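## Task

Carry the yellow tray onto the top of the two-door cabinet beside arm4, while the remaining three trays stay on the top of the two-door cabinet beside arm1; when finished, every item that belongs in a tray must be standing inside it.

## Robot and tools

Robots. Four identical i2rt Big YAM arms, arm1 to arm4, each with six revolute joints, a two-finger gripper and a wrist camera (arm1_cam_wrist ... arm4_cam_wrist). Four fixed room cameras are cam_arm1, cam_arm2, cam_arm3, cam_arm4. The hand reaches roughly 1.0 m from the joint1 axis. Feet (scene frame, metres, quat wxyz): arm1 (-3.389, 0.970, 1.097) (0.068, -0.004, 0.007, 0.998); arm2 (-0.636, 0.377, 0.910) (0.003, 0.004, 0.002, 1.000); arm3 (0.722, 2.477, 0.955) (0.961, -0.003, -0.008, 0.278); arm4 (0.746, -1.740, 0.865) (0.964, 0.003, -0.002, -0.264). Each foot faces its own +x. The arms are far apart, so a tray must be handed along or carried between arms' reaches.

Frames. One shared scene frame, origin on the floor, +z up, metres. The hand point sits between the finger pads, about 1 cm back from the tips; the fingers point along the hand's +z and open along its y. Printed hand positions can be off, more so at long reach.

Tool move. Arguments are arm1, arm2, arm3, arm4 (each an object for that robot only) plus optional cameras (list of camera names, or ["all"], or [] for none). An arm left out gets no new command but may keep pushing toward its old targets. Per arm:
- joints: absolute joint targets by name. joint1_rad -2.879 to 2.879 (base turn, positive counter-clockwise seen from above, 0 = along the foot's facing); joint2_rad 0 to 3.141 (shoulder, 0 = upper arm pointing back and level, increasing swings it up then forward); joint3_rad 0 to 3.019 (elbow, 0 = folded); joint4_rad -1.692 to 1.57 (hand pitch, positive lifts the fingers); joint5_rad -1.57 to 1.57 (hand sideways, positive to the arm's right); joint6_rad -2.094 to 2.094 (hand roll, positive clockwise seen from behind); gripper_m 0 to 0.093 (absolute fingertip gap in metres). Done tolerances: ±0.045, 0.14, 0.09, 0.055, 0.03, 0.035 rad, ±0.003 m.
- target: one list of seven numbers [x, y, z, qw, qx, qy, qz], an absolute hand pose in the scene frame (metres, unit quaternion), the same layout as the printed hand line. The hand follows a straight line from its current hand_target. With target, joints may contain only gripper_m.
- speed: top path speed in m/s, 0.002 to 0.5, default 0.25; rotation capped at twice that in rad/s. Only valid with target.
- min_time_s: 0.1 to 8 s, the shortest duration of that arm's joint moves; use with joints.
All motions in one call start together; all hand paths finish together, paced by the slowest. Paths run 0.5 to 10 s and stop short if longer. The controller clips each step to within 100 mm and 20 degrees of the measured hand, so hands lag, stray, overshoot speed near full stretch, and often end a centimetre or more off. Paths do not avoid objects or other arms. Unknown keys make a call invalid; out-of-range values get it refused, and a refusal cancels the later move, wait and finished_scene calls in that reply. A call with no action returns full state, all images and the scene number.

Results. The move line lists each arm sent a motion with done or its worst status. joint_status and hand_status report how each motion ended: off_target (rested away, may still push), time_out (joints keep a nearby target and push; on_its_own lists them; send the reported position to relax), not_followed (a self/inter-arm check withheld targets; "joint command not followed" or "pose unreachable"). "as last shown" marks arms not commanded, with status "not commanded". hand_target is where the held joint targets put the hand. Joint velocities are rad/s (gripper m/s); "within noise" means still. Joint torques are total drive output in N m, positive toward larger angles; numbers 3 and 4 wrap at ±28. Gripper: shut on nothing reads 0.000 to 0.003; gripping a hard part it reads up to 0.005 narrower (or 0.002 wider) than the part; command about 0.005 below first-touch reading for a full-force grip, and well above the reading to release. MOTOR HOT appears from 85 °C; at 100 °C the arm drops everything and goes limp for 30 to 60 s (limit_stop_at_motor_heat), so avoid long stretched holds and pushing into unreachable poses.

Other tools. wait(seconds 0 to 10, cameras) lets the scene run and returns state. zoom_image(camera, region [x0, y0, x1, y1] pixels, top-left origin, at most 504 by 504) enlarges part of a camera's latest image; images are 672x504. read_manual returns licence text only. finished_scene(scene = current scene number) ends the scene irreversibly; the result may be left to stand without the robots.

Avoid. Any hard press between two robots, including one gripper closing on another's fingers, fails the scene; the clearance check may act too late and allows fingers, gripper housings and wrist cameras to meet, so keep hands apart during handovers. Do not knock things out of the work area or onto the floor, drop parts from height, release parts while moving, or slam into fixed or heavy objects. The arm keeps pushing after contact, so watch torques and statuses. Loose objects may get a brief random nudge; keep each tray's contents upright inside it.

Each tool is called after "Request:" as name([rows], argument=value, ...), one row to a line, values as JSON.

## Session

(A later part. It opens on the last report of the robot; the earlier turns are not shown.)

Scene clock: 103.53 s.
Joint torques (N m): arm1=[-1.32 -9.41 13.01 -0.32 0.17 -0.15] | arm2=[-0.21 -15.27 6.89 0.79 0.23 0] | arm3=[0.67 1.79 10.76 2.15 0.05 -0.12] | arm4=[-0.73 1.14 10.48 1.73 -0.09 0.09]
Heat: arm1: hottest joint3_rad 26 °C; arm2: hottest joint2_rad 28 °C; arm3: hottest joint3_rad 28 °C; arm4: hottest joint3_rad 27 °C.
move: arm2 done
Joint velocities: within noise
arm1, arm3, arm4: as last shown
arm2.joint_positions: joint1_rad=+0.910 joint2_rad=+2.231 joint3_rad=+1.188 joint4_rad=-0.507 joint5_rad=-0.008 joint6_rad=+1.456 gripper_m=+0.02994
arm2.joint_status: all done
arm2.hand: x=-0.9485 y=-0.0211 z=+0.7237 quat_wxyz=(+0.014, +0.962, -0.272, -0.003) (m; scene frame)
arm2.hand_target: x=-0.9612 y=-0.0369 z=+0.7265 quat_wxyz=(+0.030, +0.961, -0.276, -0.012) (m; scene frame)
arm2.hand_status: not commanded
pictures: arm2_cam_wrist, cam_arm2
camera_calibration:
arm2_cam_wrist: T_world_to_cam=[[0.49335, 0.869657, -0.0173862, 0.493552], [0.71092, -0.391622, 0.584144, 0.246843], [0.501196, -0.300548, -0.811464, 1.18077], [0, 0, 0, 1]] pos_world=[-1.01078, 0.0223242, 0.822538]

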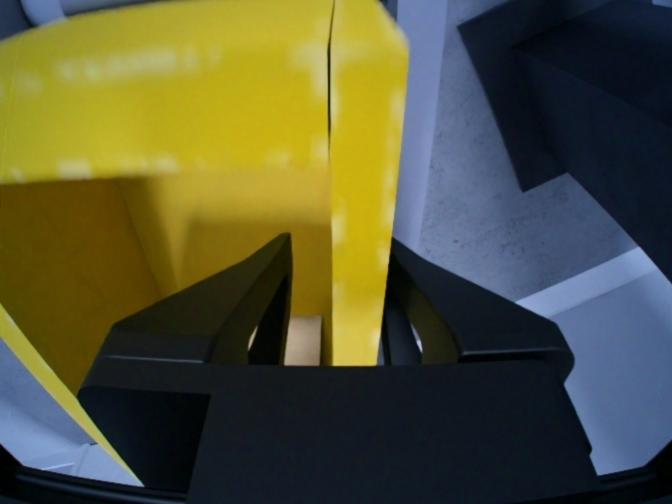

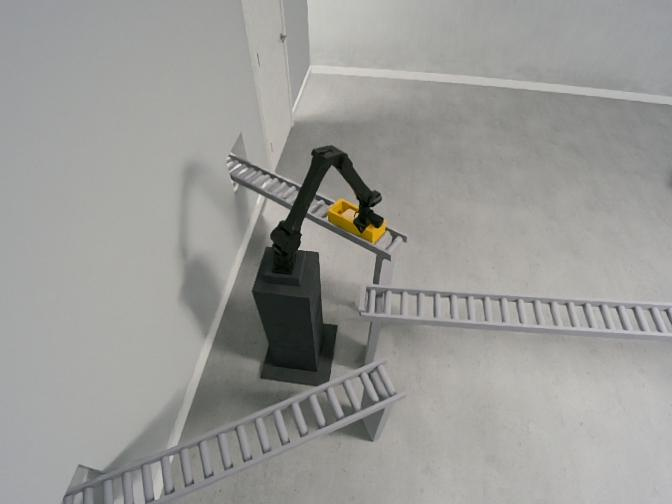

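Sliding. Raise out quickly; position arm4.

Request:
move(arm2={"target":[-0.945,-0.02,0.92,0,0.961,-0.275,0],"speed":0.4,"joints":{"gripper_m":0.045}}, cameras=["cam_arm2"])

Request:
wait(seconds=6, cameras=["cam_arm2","cam_arm4","arm4_cam_wrist"])

Scene clock: 105.20 s.
Joint torques (N m): arm1=[-1.38 -9.41 13.01 -0.34 0.17 -0.15] | arm2=[-0.09 -13.63 9.58 -0.01 0.22 0] | arm3=[0.73 1.85 10.76 2.15 0.05 -0.12] | arm4=[-0.73 1.14 10.5 1.73 -0.09 0.09]
Heat: arm1: hottest joint3_rad 26 °C; arm2: hottest joint2_rad 28 °C; arm3: hottest joint3_rad 28 °C; arm4: hottest joint3_rad 27 °C.
move: arm2 off_target
Joint velocities: within noise
arm1, arm3, arm4: as last shown
arm2.joint_positions: joint1_rad=+0.913 joint2_rad=+1.847 joint3_rad=+1.196 joint4_rad=-0.954 joint5_rad=-0.007 joint6_rad=+1.457 gripper_m=+0.04493
arm2.joint_status: all done
arm2.hand: x=-0.9344 y=-0.0059 z=+0.9107 quat_wxyz=(-0.012, +0.962, -0.272, +0.006) (m; scene frame)
arm2.hand_target: x=-0.9447 y=-0.0196 z=+0.9204 quat_wxyz=(+0.000, +0.961, -0.275, +0.000) (m; scene frame)
arm2.hand_status: off_target (0.020 m and 1.6 deg from the pose sent, 0.196 m and 1.7 deg at the start; pose on its path clipped on 5 of 43 steps)
pictures: cam_arm2

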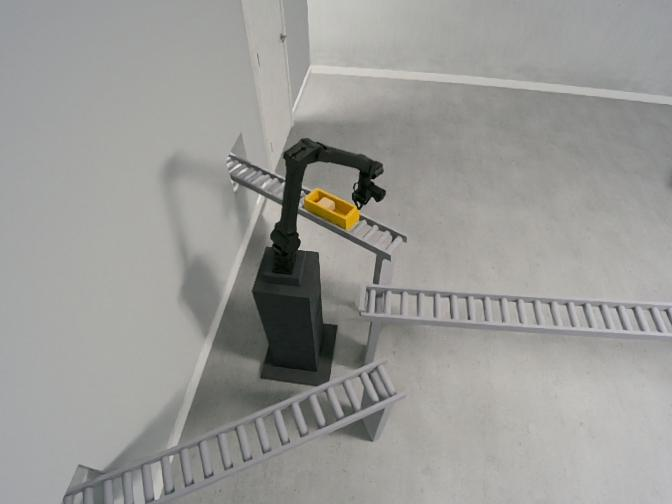

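Scene clock: 111.20 s.
Joint torques (N m): arm1=[-1.32 -9.41 13.01 -0.32 0.17 -0.15] | arm2=[-0.15 -13.63 9.59 0.03 0.22 0] | arm3=[0.91 1.85 10.81 2.14 0.04 -0.13] | arm4=[-0.73 1.08 10.48 1.73 -0.09 0.09]
Heat: arm1: hottest joint3_rad 27 °C; arm2: hottest joint3_rad 29 °C; arm3: hottest joint3_rad 28 °C; arm4: hottest joint3_rad 27 °C.
Joint velocities: within noise
arm1.joint_positions: joint1_rad=+1.658 joint2_rad=+1.471 joint3_rad=+1.250 joint4_rad=-1.394 joint5_rad=+0.007 joint6_rad=+1.513 gripper_m=+0.04492
arm1.joint_status: not commanded
arm1.hand: x=-3.4118 y=+0.5600 z=+1.2856 quat_wxyz=(-0.014, +1.000, +0.005, +0.002) (m; scene frame)
arm1.hand_target: x=-3.4200 y=+0.5505 z=+1.3000 quat_wxyz=(+0.000, +1.000, +0.000, +0.000) (m; scene frame)
arm1.hand_status: not commanded
arm2.joint_positions: joint1_rad=+0.913 joint2_rad=+1.847 joint3_rad=+1.196 joint4_rad=-0.954 joint5_rad=-0.007 joint6_rad=+1.457 gripper_m=+0.04493
arm2.joint_status: all done
arm2.hand: x=-0.9344 y=-0.0059 z=+0.9107 quat_wxyz=(-0.012, +0.962, -0.272, +0.006) (m; scene frame)
arm2.hand_target: x=-0.9447 y=-0.0196 z=+0.9204 quat_wxyz=(+0.000, +0.961, -0.275, +0.000) (m; scene frame)
arm2.hand_status: off_target (0.020 m and 1.6 deg from the pose sent, 0.196 m and 1.7 deg at the start; pose on its path clipped on 5 of 43 steps)
arm3.joint_positions: joint1_rad=-0.869 joint2_rad=+0.639 joint3_rad=+1.368 joint4_rad=-1.495 joint5_rad=-0.125 joint6_rad=+0.677 gripper_m=+0.09396
arm3.joint_status: not commanded
arm3.hand: x=+0.9311 y=+2.4316 z=+1.4532 quat_wxyz=(-0.381, -0.410, -0.818, -0.131) (m; scene frame)
arm3.hand_target: x=+0.9299 y=+2.4320 z=+1.4659 quat_wxyz=(-0.395, -0.406, -0.813, -0.133) (m; scene frame)
arm3.hand_status: not commanded
arm4.joint_positions: joint1_rad=+0.612 joint2_rad=+0.648 joint3_rad=+1.318 joint4_rad=-1.473 joint5_rad=-0.255 joint6_rad=+0.101 gripper_m=+0.09396
arm4.joint_status: not commanded
arm4.hand: x=+0.9680 y=-1.6808 z=+1.3424 quat_wxyz=(-0.361, +0.036, -0.919, -0.153) (m; scene frame)
arm4.hand_target: x=+0.9670 y=-1.6810 z=+1.3518 quat_wxyz=(-0.372, +0.038, -0.915, -0.153) (m; scene frame)
arm4.hand_status: not commanded
wait: 6.00 s; at rest by 0.27 s
pictures: arm4_cam_wrist, cam_arm2, cam_arm4

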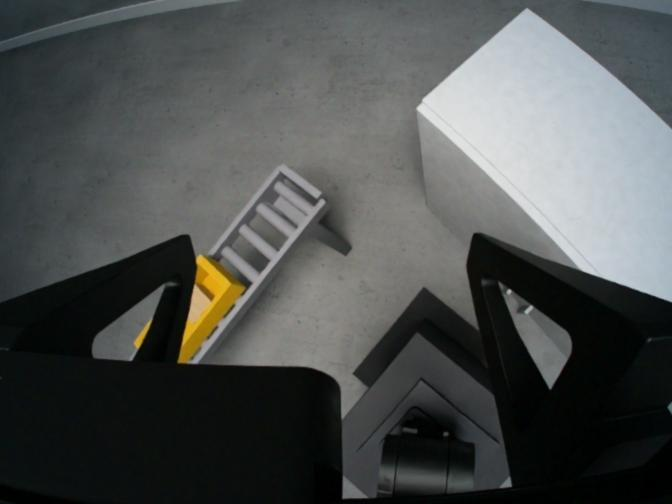

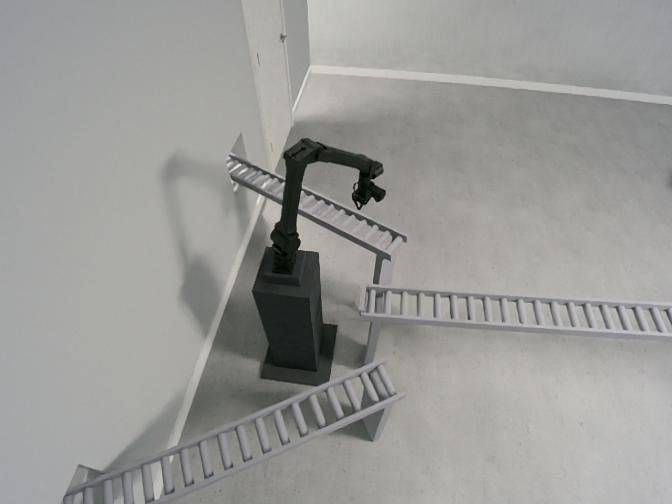

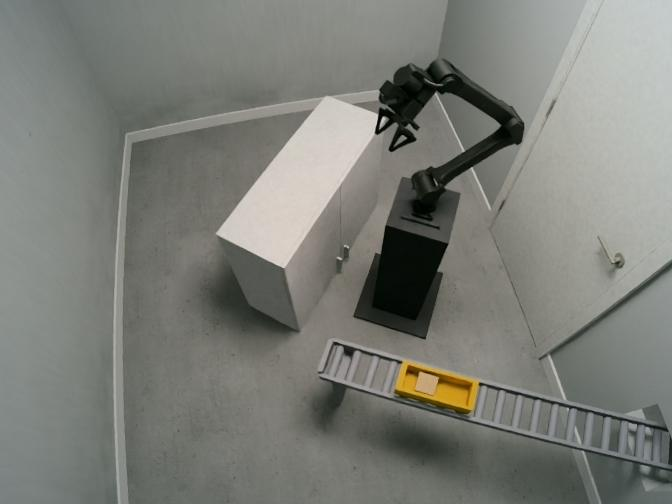

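Request:
move(arm4={"target":[1.02,-1.25,0.92,0,0.2646,0.9637,0],"speed":0.35,"joints":{"gripper_m":0.05}}, arm2={"target":[-0.93,0.05,1.15,0,0.961,-0.275,0],"speed":0.3}, cameras=["cam_arm4","arm4_cam_wrist"])

Request:
zoom_image(camera="cam_arm4", region=[300, 300, 480, 440])

Scene clock: 116.47 s.
Joint torques (N m): arm1=[-1.38 -9.41 13.01 -0.32 0.17 -0.15] | arm2=[-0.91 -11.69 12.46 -0.02 0.2 -0.18] | arm3=[0.85 1.9 10.77 2.15 0.05 -0.12] | arm4=[0.44 -15.74 11.9 -0.24 0.04 0.19]
Heat: arm1: hottest joint3_rad 27 °C; arm2: hottest joint3_rad 29 °C; arm3: hottest joint3_rad 28 °C; arm4: hottest joint3_rad 27 °C.
move: arm2 off_target; arm4 off_target
Joint velocities: within noise
arm1, arm3: as last shown
arm2.joint_positions: joint1_rad=+0.850 joint2_rad=+1.504 joint3_rad=+1.360 joint4_rad=-1.495 joint5_rad=-0.005 joint6_rad=+1.403 gripper_m=+0.04493
arm2.joint_status: not commanded
arm2.hand: x=-0.9161 y=+0.0597 z=+1.1237 quat_wxyz=(-0.027, +0.961, -0.276, +0.014) (m; scene frame)
arm2.hand_target: x=-0.9289 y=+0.0511 z=+1.1500 quat_wxyz=(+0.000, +0.961, -0.275, +0.000) (m; scene frame)
arm2.hand_status: off_target (0.031 m and 3.5 deg from the pose sent, 0.246 m and 1.6 deg at the start)
arm4.joint_positions: joint1_rad=+1.582 joint2_rad=+1.917 joint3_rad=+1.447 joint4_rad=-1.129 joint5_rad=+0.000 joint6_rad=+1.586 gripper_m=+0.05009
arm4.joint_status: all done
arm4.hand: x=+1.0199 y=-1.2657 z=+0.9114 quat_wxyz=(+0.002, -0.266, -0.964, +0.011) (m; scene frame)
arm4.hand_target: x=+1.0196 y=-1.2503 z=+0.9202 quat_wxyz=(+0.000, -0.265, -0.964, +0.000) (m; scene frame)
arm4.hand_status: off_target (0.018 m and 1.2 deg from the pose sent, 0.605 m and 57.5 deg at the start)
pictures: arm4_cam_wrist, cam_arm4
camera_calibration:
arm4_cam_wrist: T_world_to_cam=[[-0.515173, -0.856794, 0.0223587, -0.579949], [-0.686686, 0.42822, 0.587443, 0.709572], [-0.512892, 0.287282, -0.808957, 1.74944], [0, 0, 0, 1]] pos_world=[1.08575, -1.30333, 1.01135]

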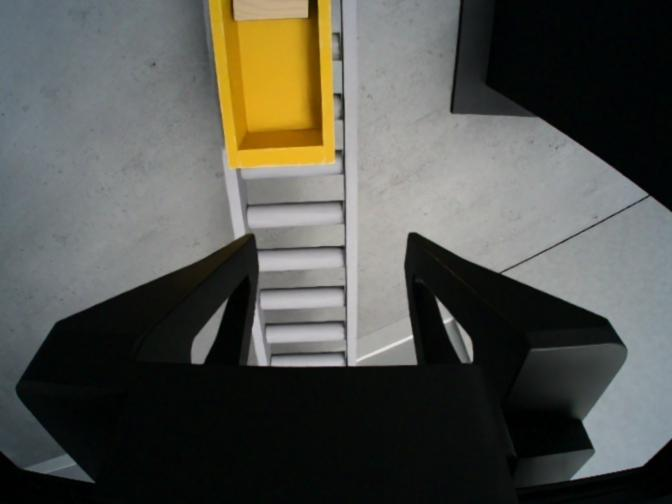

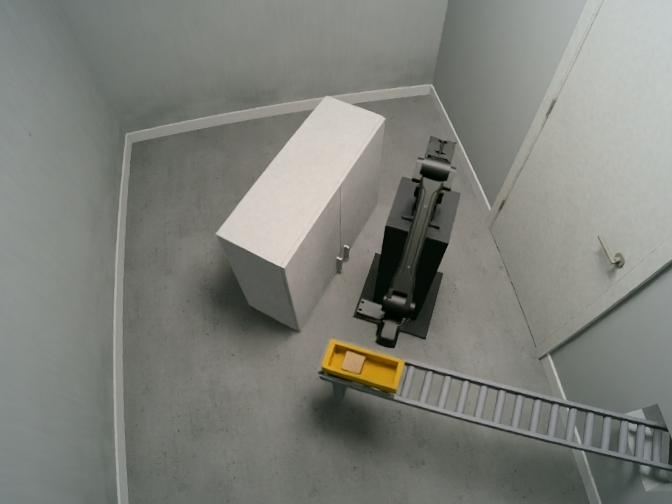

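Scaled by 2.800 from the camera's 672x504 image, which has a finer 960x720 frame.

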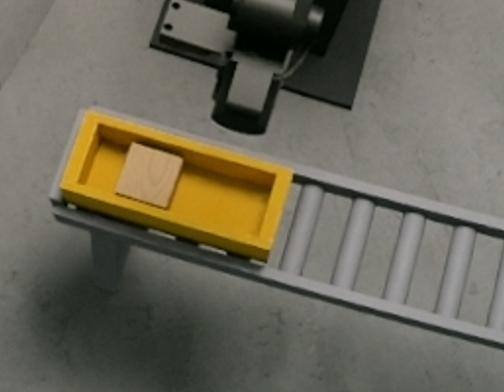

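Request:
move(arm4={"target":[1.036,-1.262,0.71,0,0.2646,0.9637,0],"speed":0.2}, cameras=["arm4_cam_wrist"])

Scene clock: 119.40 s.
Joint torques (N m): arm1=[-1.32 -9.35 13 -0.32 0.17 -0.15] | arm2=[-0.91 -11.75 12.45 -0.03 0.2 -0.18] | arm3=[0.85 1.96 10.78 2.17 0.05 -0.11] | arm4=[-2.26 -17.38 7.21 0.54 0.07 0.01]
Heat: arm1: hottest joint3_rad 27 °C; arm2: hottest joint3_rad 30 °C; arm3: hottest joint3_rad 28 °C; arm4: hottest joint3_rad 27 °C.
move: arm4 off_target
Joint velocities: within noise
arm1, arm2, arm3: as last shown
arm4.joint_positions: joint1_rad=+1.576 joint2_rad=+2.240 joint3_rad=+1.371 joint4_rad=-0.715 joint5_rad=+0.000 joint6_rad=+1.572 gripper_m=+0.05009
arm4.joint_status: not commanded
arm4.hand: x=+1.0261 y=-1.2621 z=+0.7140 quat_wxyz=(+0.000, -0.262, -0.965, +0.004) (m; scene frame)
arm4.hand_target: x=+1.0358 y=-1.2622 z=+0.7101 quat_wxyz=(+0.000, -0.265, -0.964, +0.000) (m; scene frame)
arm4.hand_status: off_target (0.011 m and 0.6 deg from the pose sent, 0.202 m and 1.3 deg at the start)
pictures: arm4_cam_wrist
camera_calibration:
arm4_cam_wrist: T_world_to_cam=[[-0.50838, -0.861086, 0.00896713, -0.572033], [-0.693929, 0.415813, 0.587845, 0.819754], [-0.509914, 0.292626, -0.808924, 1.59558], [0, 0, 0, 1]] pos_world=[1.09165, -1.30034, 0.813946]

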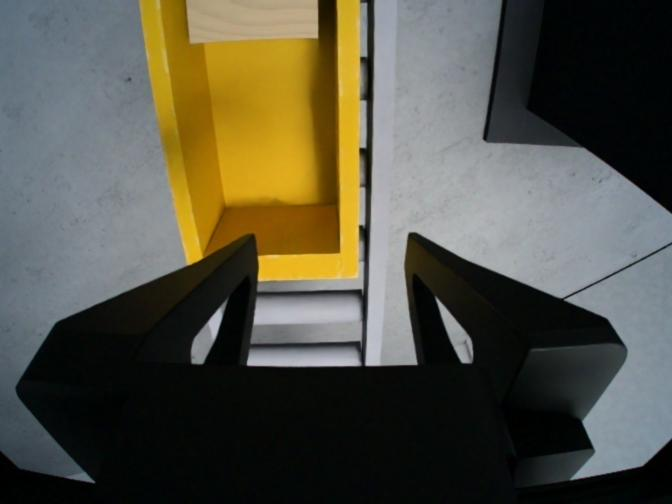

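Request:
move(arm4={"target":[1.049,-1.280,0.63,0,0.2646,0.9637,0],"speed":0.15}, cameras=["arm4_cam_wrist"])

Scene clock: 121.43 s.
Joint torques (N m): arm1=[-1.32 -9.41 13.01 -0.32 0.17 -0.15] | arm2=[-0.97 -11.69 12.45 -0.03 0.2 -0.19] | arm3=[0.97 1.85 10.78 2.17 0.04 -0.13] | arm4=[-2.32 -16.67 7.12 0.51 0.08 -0.01]
Heat: arm1: hottest joint3_rad 27 °C; arm2: hottest joint3_rad 30 °C; arm3: hottest joint3_rad 28 °C; arm4: hottest joint3_rad 27 °C.
move: arm4 off_target
Joint velocities: within noise
arm1, arm2, arm3: as last shown
arm4.joint_positions: joint1_rad=+1.536 joint2_rad=+2.395 joint3_rad=+1.371 joint4_rad=-0.573 joint5_rad=+0.000 joint6_rad=+1.535 gripper_m=+0.05009
arm4.joint_status: not commanded
arm4.hand: x=+1.0372 y=-1.2858 z=+0.6320 quat_wxyz=(+0.002, -0.263, -0.965, +0.010) (m; scene frame)
arm4.hand_target: x=+1.0488 y=-1.2803 z=+0.6303 quat_wxyz=(+0.000, -0.265, -0.964, +0.000) (m; scene frame)
arm4.hand_status: off_target (0.013 m and 1.2 deg from the pose sent, 0.089 m and 0.6 deg at the start)
pictures: arm4_cam_wrist
camera_calibration:
arm4_cam_wrist: T_world_to_cam=[[-0.510611, -0.85956, 0.0208341, -0.589314], [-0.68874, 0.423402, 0.588531, 0.889397], [-0.514699, 0.286161, -0.808206, 1.53799], [0, 0, 0, 1]] pos_world=[1.10325, -1.32324, 0.731853]

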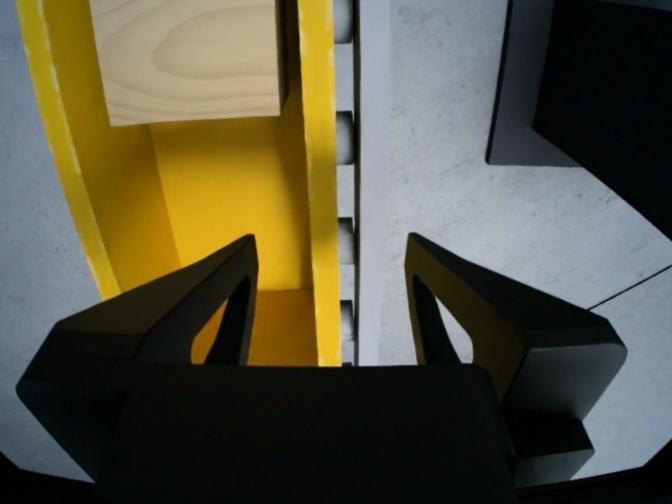

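Request:
move(arm4={"target":[1.052,-1.276,0.586,0,0.2646,0.9637,0],"speed":0.12})

Request:
move(arm4={"joints":{"gripper_m":0.004}}, cameras=["arm4_cam_wrist","cam_arm4"])

Request:
move(arm4={"target":[1.035,-1.285,0.72,0,0.2646,0.9637,0],"speed":0.12}, cameras=["cam_arm4","arm4_cam_wrist"])

Scene clock: 123.27 s.
Joint torques (N m): arm1=[-1.32 -9.41 13.01 -0.32 0.17 -0.15] | arm2=[-0.91 -11.69 12.45 -0.03 0.2 -0.18] | arm3=[0.97 2.08 10.74 2.21 0.04 -0.12] | arm4=[-2.02 -17.44 6.78 0.54 0.08 0.01]
Heat: arm1: hottest joint3_rad 27 °C; arm2: hottest joint3_rad 30 °C; arm3: hottest joint3_rad 28 °C; arm4: hottest joint3_rad 27 °C.
move: arm4 off_target
Joint velocities: within noise
arm1, arm2, arm3: as last shown
arm4.joint_positions: joint1_rad=+1.536 joint2_rad=+2.497 joint3_rad=+1.431 joint4_rad=-0.528 joint5_rad=+0.000 joint6_rad=+1.534 gripper_m=+0.05009
arm4.joint_status: not commanded
arm4.hand: x=+1.0407 y=-1.2803 z=+0.5899 quat_wxyz=(+0.002, -0.263, -0.965, +0.008) (m; scene frame)
arm4.hand_target: x=+1.0518 y=-1.2763 z=+0.5862 quat_wxyz=(+0.000, -0.265, -0.964, +0.000) (m; scene frame)
arm4.hand_status: off_target (0.013 m and 1.0 deg from the pose sent, 0.049 m and 1.1 deg at the start)
pictures: none

Scene clock: 123.90 s.
Joint torques (N m): arm1=[-1.38 -9.41 13.01 -0.32 0.17 -0.15] | arm2=[-0.91 -11.63 12.45 -0.03 0.2 -0.19] | arm3=[0.85 1.79 10.74 2.15 0.05 -0.11] | arm4=[-2.02 -17.49 6.75 0.55 0.18 0.02]
Heat: arm1: hottest joint3_rad 27 °C; arm2: hottest joint3_rad 30 °C; arm3: hottest joint3_rad 28 °C; arm4: hottest joint3_rad 27 °C.
move: arm4 off_target
Joint velocities: within noise
arm1, arm2, arm3: as last shown
arm4.joint_positions: joint1_rad=+1.536 joint2_rad=+2.498 joint3_rad=+1.431 joint4_rad=-0.528 joint5_rad=-0.003 joint6_rad=+1.533 gripper_m=+0.01069
arm4.joint_status: gripper_m off_target (ended at +0.01072, target +0.00400)
arm4.hand: x=+1.0402 y=-1.2804 z=+0.5895 quat_wxyz=(+0.003, -0.263, -0.965, +0.008) (m; scene frame)
arm4.hand_target: x=+1.0518 y=-1.2763 z=+0.5862 quat_wxyz=(+0.000, -0.265, -0.964, +0.000) (m; scene frame)
arm4.hand_status: not commanded
pictures: arm4_cam_wrist, cam_arm4
camera_calibration:
arm4_cam_wrist: T_world_to_cam=[[-0.509279, -0.860394, 0.0188931, -0.583697], [-0.688817, 0.420684, 0.590386, 0.909671], [-0.515913, 0.287657, -0.8069, 1.50611], [0, 0, 0, 1]] pos_world=[1.10636, -1.31814, 0.689253]

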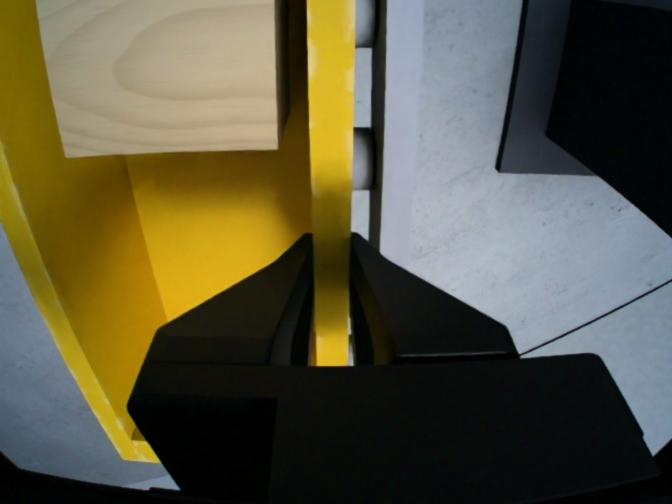

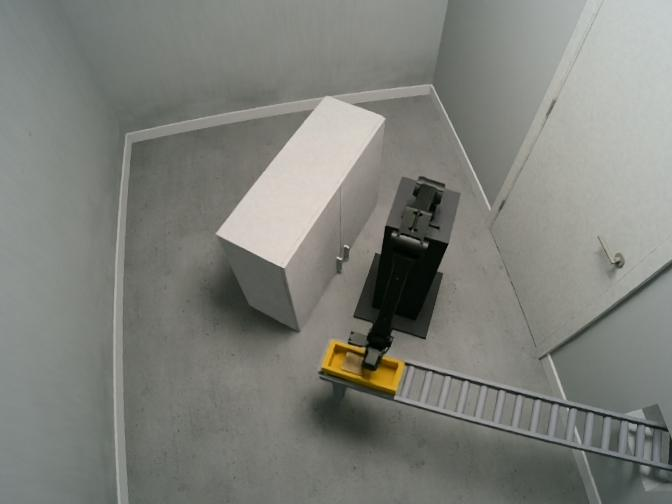

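Scene clock: 125.80 s.
Joint torques (N m): arm1=[-1.32 -9.41 13.01 -0.32 0.17 -0.15] | arm2=[-0.97 -11.69 12.44 -0.02 0.2 -0.18] | arm3=[1.03 1.9 10.81 2.14 0.05 -0.12] | arm4=[-0.44 -19.66 6.35 -0.1 0.24 0.23]
Heat: arm1: hottest joint3_rad 27 °C; arm2: hottest joint3_rad 30 °C; arm3: hottest joint3_rad 28 °C; arm4: hottest joint3_rad 27 °C.
move: arm4 off_target
Joint velocities: within noise
arm1, arm2, arm3: as last shown
arm4.joint_positions: joint1_rad=+1.536 joint2_rad=+2.234 joint3_rad=+1.300 joint4_rad=-0.681 joint5_rad=-0.005 joint6_rad=+1.530 gripper_m=+0.01069
arm4.joint_status: not commanded
arm4.hand: x=+1.0291 y=-1.2967 z=+0.7009 quat_wxyz=(+0.007, -0.261, -0.965, +0.017) (m; scene frame)
arm4.hand_target: x=+1.0348 y=-1.2853 z=+0.7198 quat_wxyz=(+0.000, -0.265, -0.964, +0.000) (m; scene frame)
arm4.hand_status: off_target (0.023 m and 2.2 deg from the pose sent, 0.131 m and 1.1 deg at the start)
pictures: arm4_cam_wrist, cam_arm4
camera_calibration:
arm4_cam_wrist: T_world_to_cam=[[-0.50611, -0.861641, 0.0377817, -0.623455], [-0.682973, 0.427146, 0.592533, 0.843976], [-0.526689, 0.274083, -0.80466, 1.58687], [0, 0, 0, 1]] pos_world=[1.09666, -1.33263, 0.800364]

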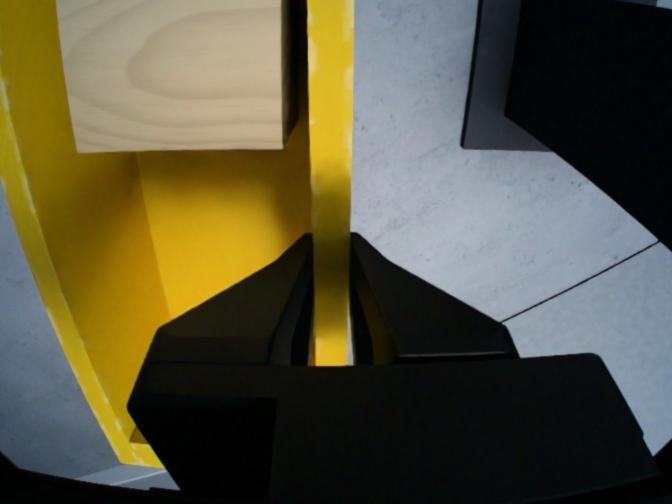

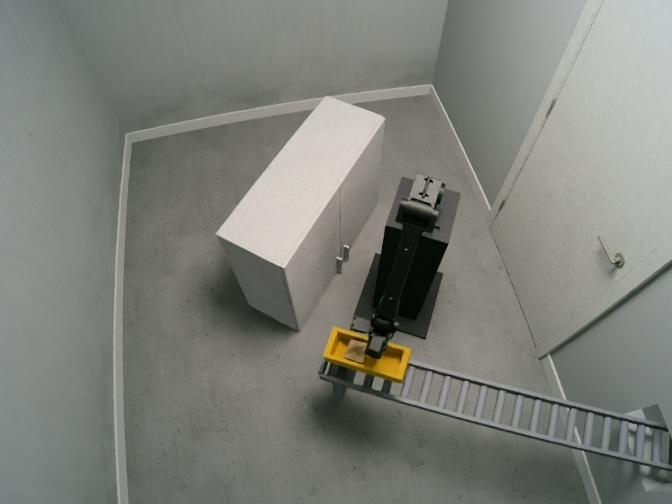

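Request:
move(arm4={"target":[1.02,-1.29,1.02,0,0.2646,0.9637,0],"speed":0.25})

Request:
move(arm4={"joints":{"joint1_rad":-0.15},"min_time_s":4}, cameras=["cam_arm4","arm4_cam_wrist"])

Scene clock: 128.53 s.
Joint torques (N m): arm1=[-1.32 -9.41 13.01 -0.34 0.17 -0.15] | arm2=[-0.85 -11.69 12.45 -0.03 0.2 -0.18] | arm3=[0.79 1.73 10.74 2.17 0.05 -0.12] | arm4=[0.73 -15.79 14.39 -0.23 0.23 0.25]
Heat: arm1: hottest joint3_rad 27 °C; arm2: hottest joint3_rad 31 °C; arm3: hottest joint3_rad 29 °C; arm4: hottest joint3_rad 27 °C.
move: arm4 off_target
Joint velocities: within noise
arm1, arm2, arm3: as last shown
arm4.joint_positions: joint1_rad=+1.542 joint2_rad=+1.763 joint3_rad=+1.450 joint4_rad=-1.330 joint5_rad=-0.006 joint6_rad=+1.547 gripper_m=+0.01069
arm4.joint_status: not commanded
arm4.hand: x=+1.0152 y=-1.3123 z=+0.9924 quat_wxyz=(+0.012, -0.267, -0.963, +0.031) (m; scene frame)
arm4.hand_target: x=+1.0191 y=-1.2915 z=+1.0202 quat_wxyz=(+0.000, -0.265, -0.964, +0.000) (m; scene frame)
arm4.hand_status: off_target (0.036 m and 3.8 deg from the pose sent, 0.319 m and 2.2 deg at the start)
pictures: none

Scene clock: 133.00 s.
Joint torques (N m): arm1=[-1.32 -9.35 13.01 -0.34 0.17 -0.15] | arm2=[-0.91 -11.63 12.44 -0.02 0.2 -0.19] | arm3=[1.03 1.9 10.77 2.14 0.05 -0.13] | arm4=[-0.44 -15.68 14.38 -0.24 0.21 0.21]
Heat: arm1: hottest joint3_rad 28 °C; arm2: hottest joint3_rad 31 °C; arm3: hottest joint3_rad 29 °C; arm4: hottest joint3_rad 27 °C.
move: arm4 done
Joint velocities: within noise
arm1.joint_positions: joint1_rad=+1.658 joint2_rad=+1.471 joint3_rad=+1.250 joint4_rad=-1.394 joint5_rad=+0.007 joint6_rad=+1.513 gripper_m=+0.04492
arm1.joint_status: not commanded
arm1.hand: x=-3.4118 y=+0.5600 z=+1.2856 quat_wxyz=(-0.014, +1.000, +0.005, +0.002) (m; scene frame)
arm1.hand_target: x=-3.4200 y=+0.5505 z=+1.3000 quat_wxyz=(+0.000, +1.000, +0.000, +0.000) (m; scene frame)
arm1.hand_status: not commanded
arm2: as last shown
arm3.joint_positions: joint1_rad=-0.869 joint2_rad=+0.639 joint3_rad=+1.368 joint4_rad=-1.495 joint5_rad=-0.125 joint6_rad=+0.677 gripper_m=+0.09396
arm3.joint_status: not commanded
arm3.hand: x=+0.9311 y=+2.4316 z=+1.4532 quat_wxyz=(-0.381, -0.410, -0.818, -0.131) (m; scene frame)
arm3.hand_target: x=+0.9299 y=+2.4320 z=+1.4659 quat_wxyz=(-0.395, -0.406, -0.813, -0.133) (m; scene frame)
arm3.hand_status: not commanded
arm4.joint_positions: joint1_rad=-0.151 joint2_rad=+1.763 joint3_rad=+1.450 joint4_rad=-1.330 joint5_rad=-0.005 joint6_rad=+1.551 gripper_m=+0.01069
arm4.joint_status: all done
arm4.hand: x=+1.1372 y=-2.0605 z=+0.9898 quat_wxyz=(+0.035, -0.899, -0.437, +0.010) (m; scene frame)
arm4.hand_target: x=+1.1525 y=-2.0732 z=+1.0175 quat_wxyz=(+0.004, -0.901, -0.434, -0.003) (m; scene frame)
arm4.hand_status: not commanded
pictures: arm4_cam_wrist, cam_arm4
camera_calibration:
arm4_cam_wrist: T_world_to_cam=[[-0.783251, 0.617461, 0.0725246, 2.0907], [0.529722, 0.601745, 0.597744, 0.0485247], [0.325443, 0.506601, -0.7984, 1.58945], [0, 0, 0, 1]] pos_world=[1.09456, -2.12534, 1.08839]

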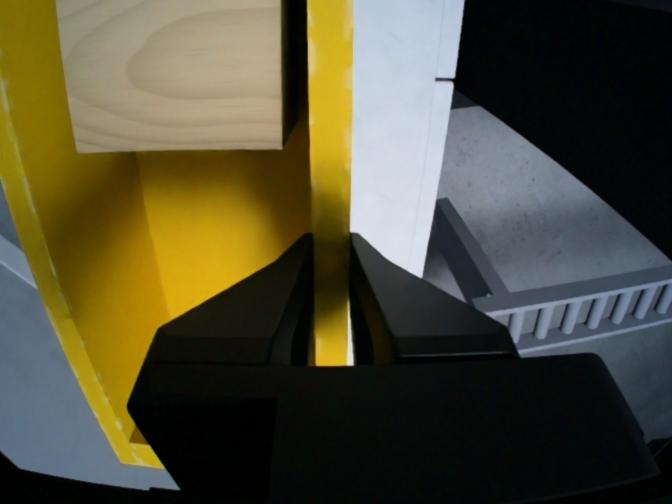

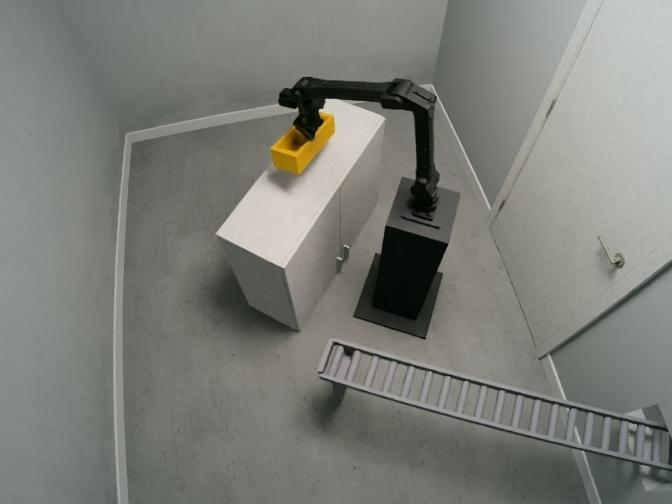

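Request:
move(arm4={"target":[1.15,-2.075,0.80,-0.025,-0.9025,-0.4305,-0.013],"speed":0.15}, cameras=["cam_arm4","arm4_cam_wrist"])

Request:
zoom_image(camera="cam_arm4", region=[210, 80, 400, 280])

Scene clock: 135.80 s.
Joint torques (N m): arm1=[-1.32 -9.41 13.01 -0.34 0.17 -0.15] | arm2=[-0.85 -11.69 12.45 -0.02 0.2 -0.18] | arm3=[0.79 1.9 10.74 2.17 0.05 -0.12] | arm4=[-0.97 -9.7 5.45 2.39 0.13 0.15]
Heat: arm1: hottest joint3_rad 28 °C; arm2: hottest joint3_rad 31 °C; arm3: hottest joint3_rad 29 °C; arm4: hottest joint3_rad 27 °C.
move: arm4 off_target
Joint velocities: within noise
arm1, arm3: as last shown
arm2.joint_positions: joint1_rad=+0.850 joint2_rad=+1.504 joint3_rad=+1.360 joint4_rad=-1.495 joint5_rad=-0.005 joint6_rad=+1.403 gripper_m=+0.04493
arm2.joint_status: not commanded
arm2.hand: x=-0.9161 y=+0.0597 z=+1.1237 quat_wxyz=(-0.027, +0.961, -0.276, +0.014) (m; scene frame)
arm2.hand_target: x=-0.9289 y=+0.0511 z=+1.1500 quat_wxyz=(+0.000, +0.961, -0.275, +0.000) (m; scene frame)
arm2.hand_status: not commanded
arm4.joint_positions: joint1_rad=-0.151 joint2_rad=+1.898 joint3_rad=+1.231 joint4_rad=-0.788 joint5_rad=+0.003 joint6_rad=+1.556 gripper_m=+0.01082
arm4.joint_status: not commanded
arm4.hand: x=+1.1605 y=-2.0804 z=+0.8503 quat_wxyz=(-0.052, -0.899, -0.434, -0.026) (m; scene frame)
arm4.hand_target: x=+1.1471 y=-2.0725 z=+0.8034 quat_wxyz=(-0.025, -0.902, -0.430, -0.013) (m; scene frame)
arm4.hand_status: off_target (0.052 m and 3.5 deg from the pose sent, 0.191 m and 7.4 deg at the start)
pictures: arm4_cam_wrist, cam_arm4
camera_calibration:
arm4_cam_wrist: T_world_to_cam=[[-0.776081, 0.619993, -0.115354, 2.28802], [0.450548, 0.673094, 0.586473, 0.381343], [0.441254, 0.403178, -0.801712, 1.13381], [0, 0, 0, 1]] pos_world=[1.10358, -2.13236, 0.949271]

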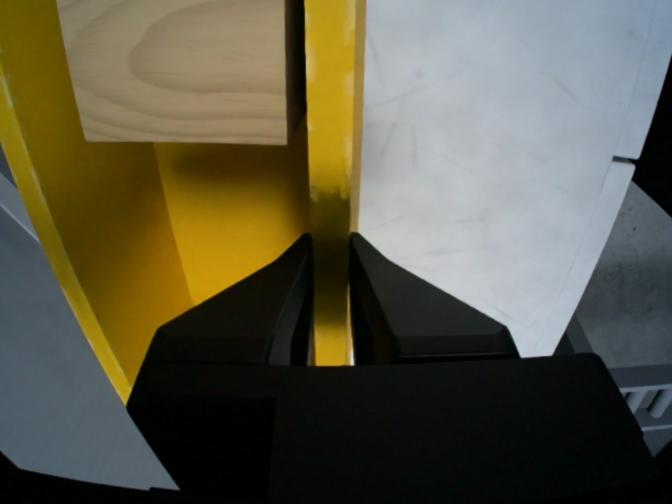

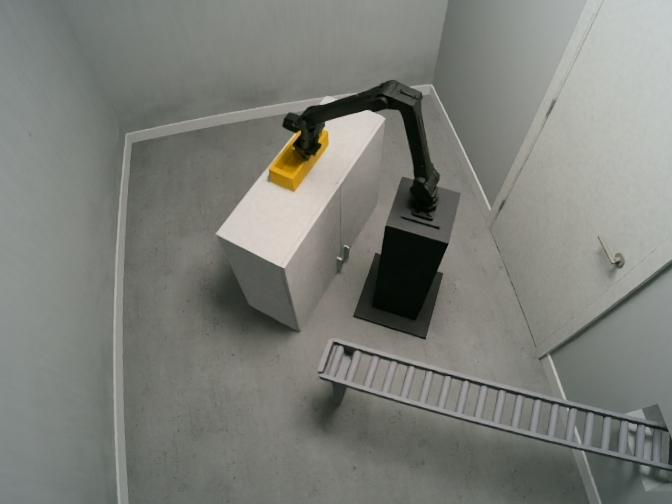

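Scaled by 2.520 from the camera's 672x504 image, which has a finer 960x720 frame.

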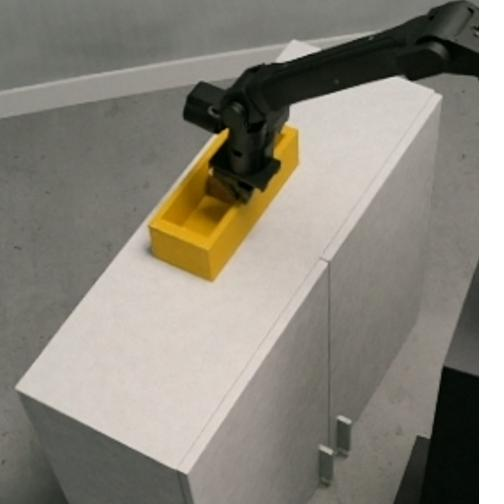

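Request:
move(arm4={"target":[1.12,-2.04,0.91,-0.02,-0.9015,-0.432,-0.01],"speed":0.15})

Request:
move(arm4={"target":[1.12,-2.04,0.85,-0.018,-0.9015,-0.432,-0.008],"speed":0.1}, cameras=["cam_arm4","arm4_cam_wrist"])

Request:
zoom_image(camera="cam_arm4", region=[210, 80, 400, 280])

Scene clock: 137.80 s.
Joint torques (N m): arm1=[-1.32 -9.41 13.01 -0.32 0.17 -0.15] | arm2=[-0.85 -11.69 12.45 -0.02 0.2 -0.18] | arm3=[0.97 1.96 10.74 2.11 0.05 -0.12] | arm4=[0.67 -15.38 9.29 -0.02 0.21 0.19]
Heat: arm1: hottest joint3_rad 28 °C; arm2: hottest joint3_rad 32 °C; arm3: hottest joint3_rad 29 °C; arm4: hottest joint3_rad 27 °C.
move: arm4 off_target
Joint velocities: within noise
arm1, arm2, arm3: as last shown
arm4.joint_positions: joint1_rad=-0.151 joint2_rad=+1.747 joint3_rad=+1.143 joint4_rad=-0.962 joint5_rad=+0.003 joint6_rad=+1.565 gripper_m=+0.01082
arm4.joint_status: not commanded
arm4.hand: x=+1.1093 y=-2.0387 z=+0.8922 quat_wxyz=(-0.002, -0.902, -0.431, -0.003) (m; scene frame)
arm4.hand_target: x=+1.1197 y=-2.0399 z=+0.9098 quat_wxyz=(-0.020, -0.902, -0.432, -0.010) (m; scene frame)
arm4.hand_status: off_target (0.021 m and 2.3 deg from the pose sent, 0.083 m and 4.1 deg at the start)
pictures: none

Scene clock: 139.00 s.
Joint torques (N m): arm1=[-1.38 -9.35 13 -0.32 0.17 -0.15] | arm2=[-0.91 -11.75 12.45 -0.02 0.2 -0.18] | arm3=[1.03 1.73 10.77 2.15 0.06 -0.13] | arm4=[0.56 -13.16 7.65 0.87 0.11 0.19]
Heat: arm1: hottest joint3_rad 28 °C; arm2: hottest joint3_rad 32 °C; arm3: hottest joint3_rad 29 °C; arm4: hottest joint3_rad 27 °C.
move: arm4 done
Joint velocities: within noise
arm1, arm2, arm3: as last shown
arm4.joint_positions: joint1_rad=-0.149 joint2_rad=+1.810 joint3_rad=+1.105 joint4_rad=-0.838 joint5_rad=+0.008 joint6_rad=+1.567 gripper_m=+0.01082
arm4.joint_status: not commanded
arm4.hand: x=+1.1131 y=-2.0417 z=+0.8525 quat_wxyz=(-0.014, -0.903, -0.430, -0.005) (m; scene frame)
arm4.hand_target: x=+1.1200 y=-2.0399 z=+0.8502 quat_wxyz=(-0.018, -0.902, -0.432, -0.008) (m; scene frame)
arm4.hand_status: done (0.008 m and 0.6 deg from the pose sent, 0.044 m and 2.0 deg at the start)
pictures: arm4_cam_wrist, cam_arm4
camera_calibration:
arm4_cam_wrist: T_world_to_cam=[[-0.775011, 0.631314, -0.0282727, 2.17522], [0.498051, 0.637729, 0.587577, 0.249341], [0.388976, 0.441297, -0.808675, 1.28288], [0, 0, 0, 1]] pos_world=[1.06262, -2.09839, 0.952424]

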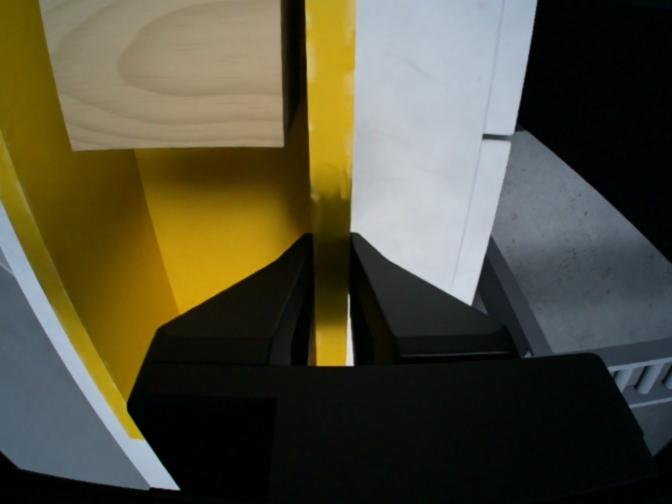

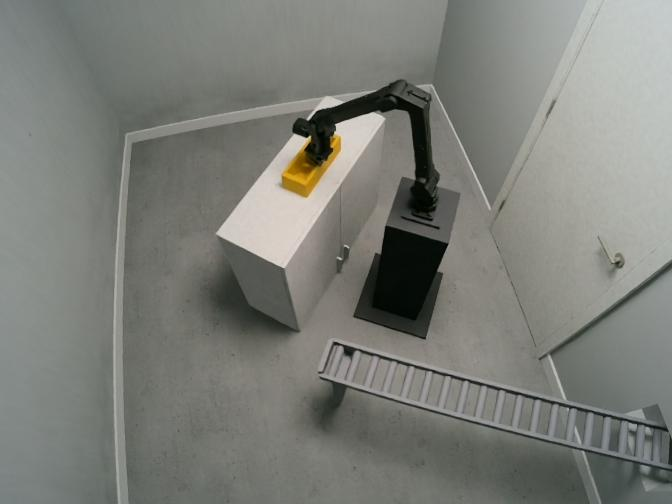

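Scaled by 2.520 from the camera's 672x504 image, which has a finer 960x720 frame.

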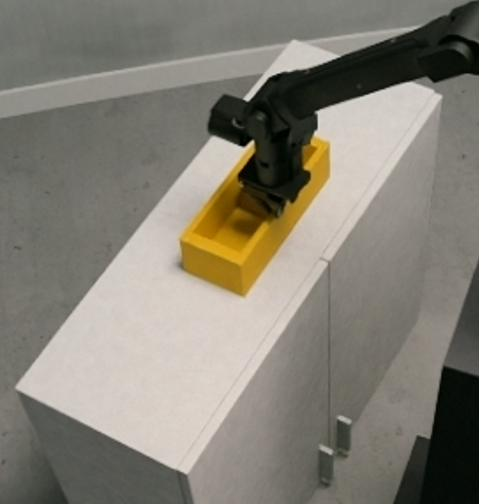

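Nearly seated. Lower a little, release, retreat.

Request:
move(arm4={"target":[1.12,-2.04,0.832,-0.010,-0.9015,-0.432,-0.006],"speed":0.06})

Request:
move(arm4={"joints":{"gripper_m":0.04}})

Request:
move(arm4={"target":[1.118,-2.04,1.02,0,-0.9015,-0.432,0],"speed":0.2}, cameras=["cam_arm4","cam_arm1","arm4_cam_wrist"])

Scene clock: 142.07 s.
Joint torques (N m): arm1=[-1.32 -9.41 13.01 -0.34 0.17 -0.15] | arm2=[-0.91 -11.69 12.45 -0.02 0.2 -0.19] | arm3=[0.85 1.85 10.76 2.14 0.05 -0.11] | arm4=[0.44 -10.58 7.54 1.58 -0.02 0.18]
Heat: arm1: hottest joint3_rad 28 °C; arm2: hottest joint3_rad 32 °C; arm3: hottest joint3_rad 29 °C; arm4: hottest joint3_rad 27 °C.
move: arm4 off_target
Joint velocities: within noise
arm1, arm2, arm3: as last shown
arm4.joint_positions: joint1_rad=-0.149 joint2_rad=+1.811 joint3_rad=+1.105 joint4_rad=-0.830 joint5_rad=+0.008 joint6_rad=+1.567 gripper_m=+0.01082
arm4.joint_status: not commanded
arm4.hand: x=+1.1145 y=-2.0428 z=+0.8521 quat_wxyz=(-0.016, -0.902, -0.430, -0.007) (m; scene frame)
arm4.hand_target: x=+1.1193 y=-2.0395 z=+0.8327 quat_wxyz=(-0.010, -0.902, -0.432, -0.006) (m; scene frame)
arm4.hand_status: off_target (0.021 m and 0.8 deg from the pose sent, 0.022 m and 0.5 deg at the start)
pictures: none

Scene clock: 142.77 s.
Joint torques (N m): arm1=[-1.32 -9.41 13 -0.32 0.17 -0.15] | arm2=[-0.91 -11.69 12.45 -0.03 0.2 -0.18] | arm3=[0.97 1.96 10.77 2.13 0.04 -0.11] | arm4=[0.62 -12.86 7.41 0.62 0.04 0.18]
Heat: arm1: hottest joint3_rad 28 °C; arm2: hottest joint3_rad 32 °C; arm3: hottest joint3_rad 29 °C; arm4: hottest joint3_rad 27 °C.
move: arm4 done
Joint velocities: within noise
arm1, arm2, arm3: as last shown
arm4.joint_positions: joint1_rad=-0.149 joint2_rad=+1.844 joint3_rad=+1.105 joint4_rad=-0.809 joint5_rad=+0.006 joint6_rad=+1.567 gripper_m=+0.03991
arm4.joint_status: all done
arm4.hand: x=+1.1149 y=-2.0427 z=+0.8375 quat_wxyz=(-0.011, -0.903, -0.430, -0.005) (m; scene frame)
arm4.hand_target: x=+1.1193 y=-2.0395 z=+0.8327 quat_wxyz=(-0.010, -0.902, -0.432, -0.006) (m; scene frame)
arm4.hand_status: not commanded
pictures: none

Scene clock: 144.50 s.
Joint torques (N m): arm1=[-1.38 -9.41 13.01 -0.34 0.17 -0.15] | arm2=[-0.91 -11.69 12.45 -0.02 0.2 -0.18] | arm3=[0.85 1.85 10.78 2.17 0.04 -0.12] | arm4=[0.44 -12.45 12.6 -0.29 0.11 0.19]
Heat: arm1: hottest joint3_rad 28 °C; arm2: hottest joint3_rad 32 °C; arm3: hottest joint3_rad 29 °C; arm4: hottest joint3_rad 27 °C.
move: arm4 off_target
Joint velocities: within noise
arm1, arm2, arm3: as last shown
arm4.joint_positions: joint1_rad=-0.149 joint2_rad=+1.620 joint3_rad=+1.313 joint4_rad=-1.291 joint5_rad=+0.006 joint6_rad=+1.567 gripper_m=+0.03995
arm4.joint_status: not commanded
arm4.hand: x=+1.1049 y=-2.0359 z=+1.0079 quat_wxyz=(+0.012, -0.902, -0.431, +0.006) (m; scene frame)
arm4.hand_target: x=+1.1177 y=-2.0396 z=+1.0201 quat_wxyz=(+0.000, -0.902, -0.432, +0.000) (m; scene frame)
arm4.hand_status: off_target (0.018 m and 1.5 deg from the pose sent, 0.183 m and 1.4 deg at the start)
pictures: arm4_cam_wrist, cam_arm1, cam_arm4
camera_calibration:
arm4_cam_wrist: T_world_to_cam=[[-0.775306, 0.631005, 0.0270868, 2.1135], [0.522449, 0.616647, 0.588891, 0.0872421], [0.35489, 0.470723, -0.807758, 1.50575], [0, 0, 0, 1]] pos_world=[1.05865, -2.09621, 1.10766]

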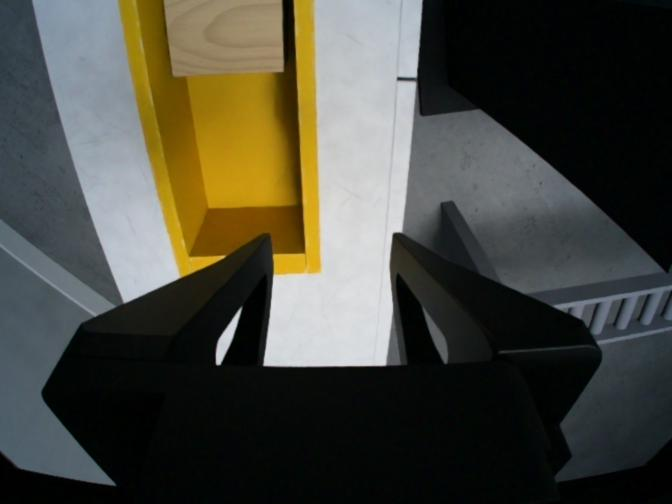

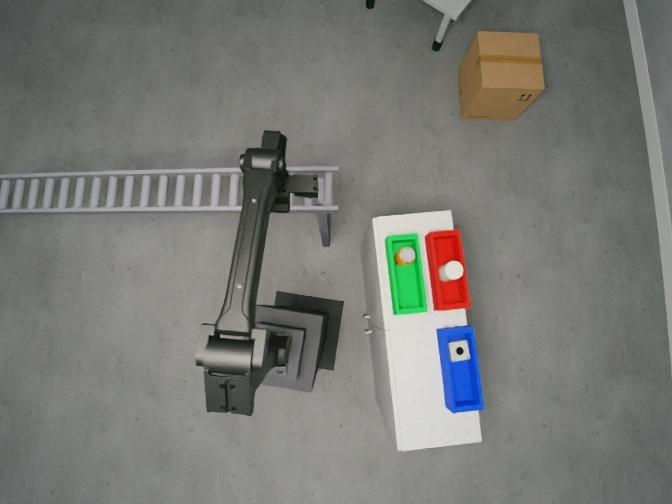

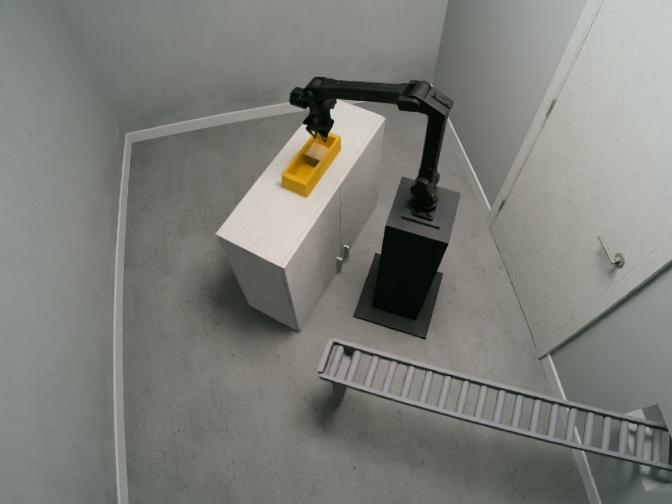

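Done for scene 1.

Request:
finished_scene(scene=1)

The scene is finished: the task was done.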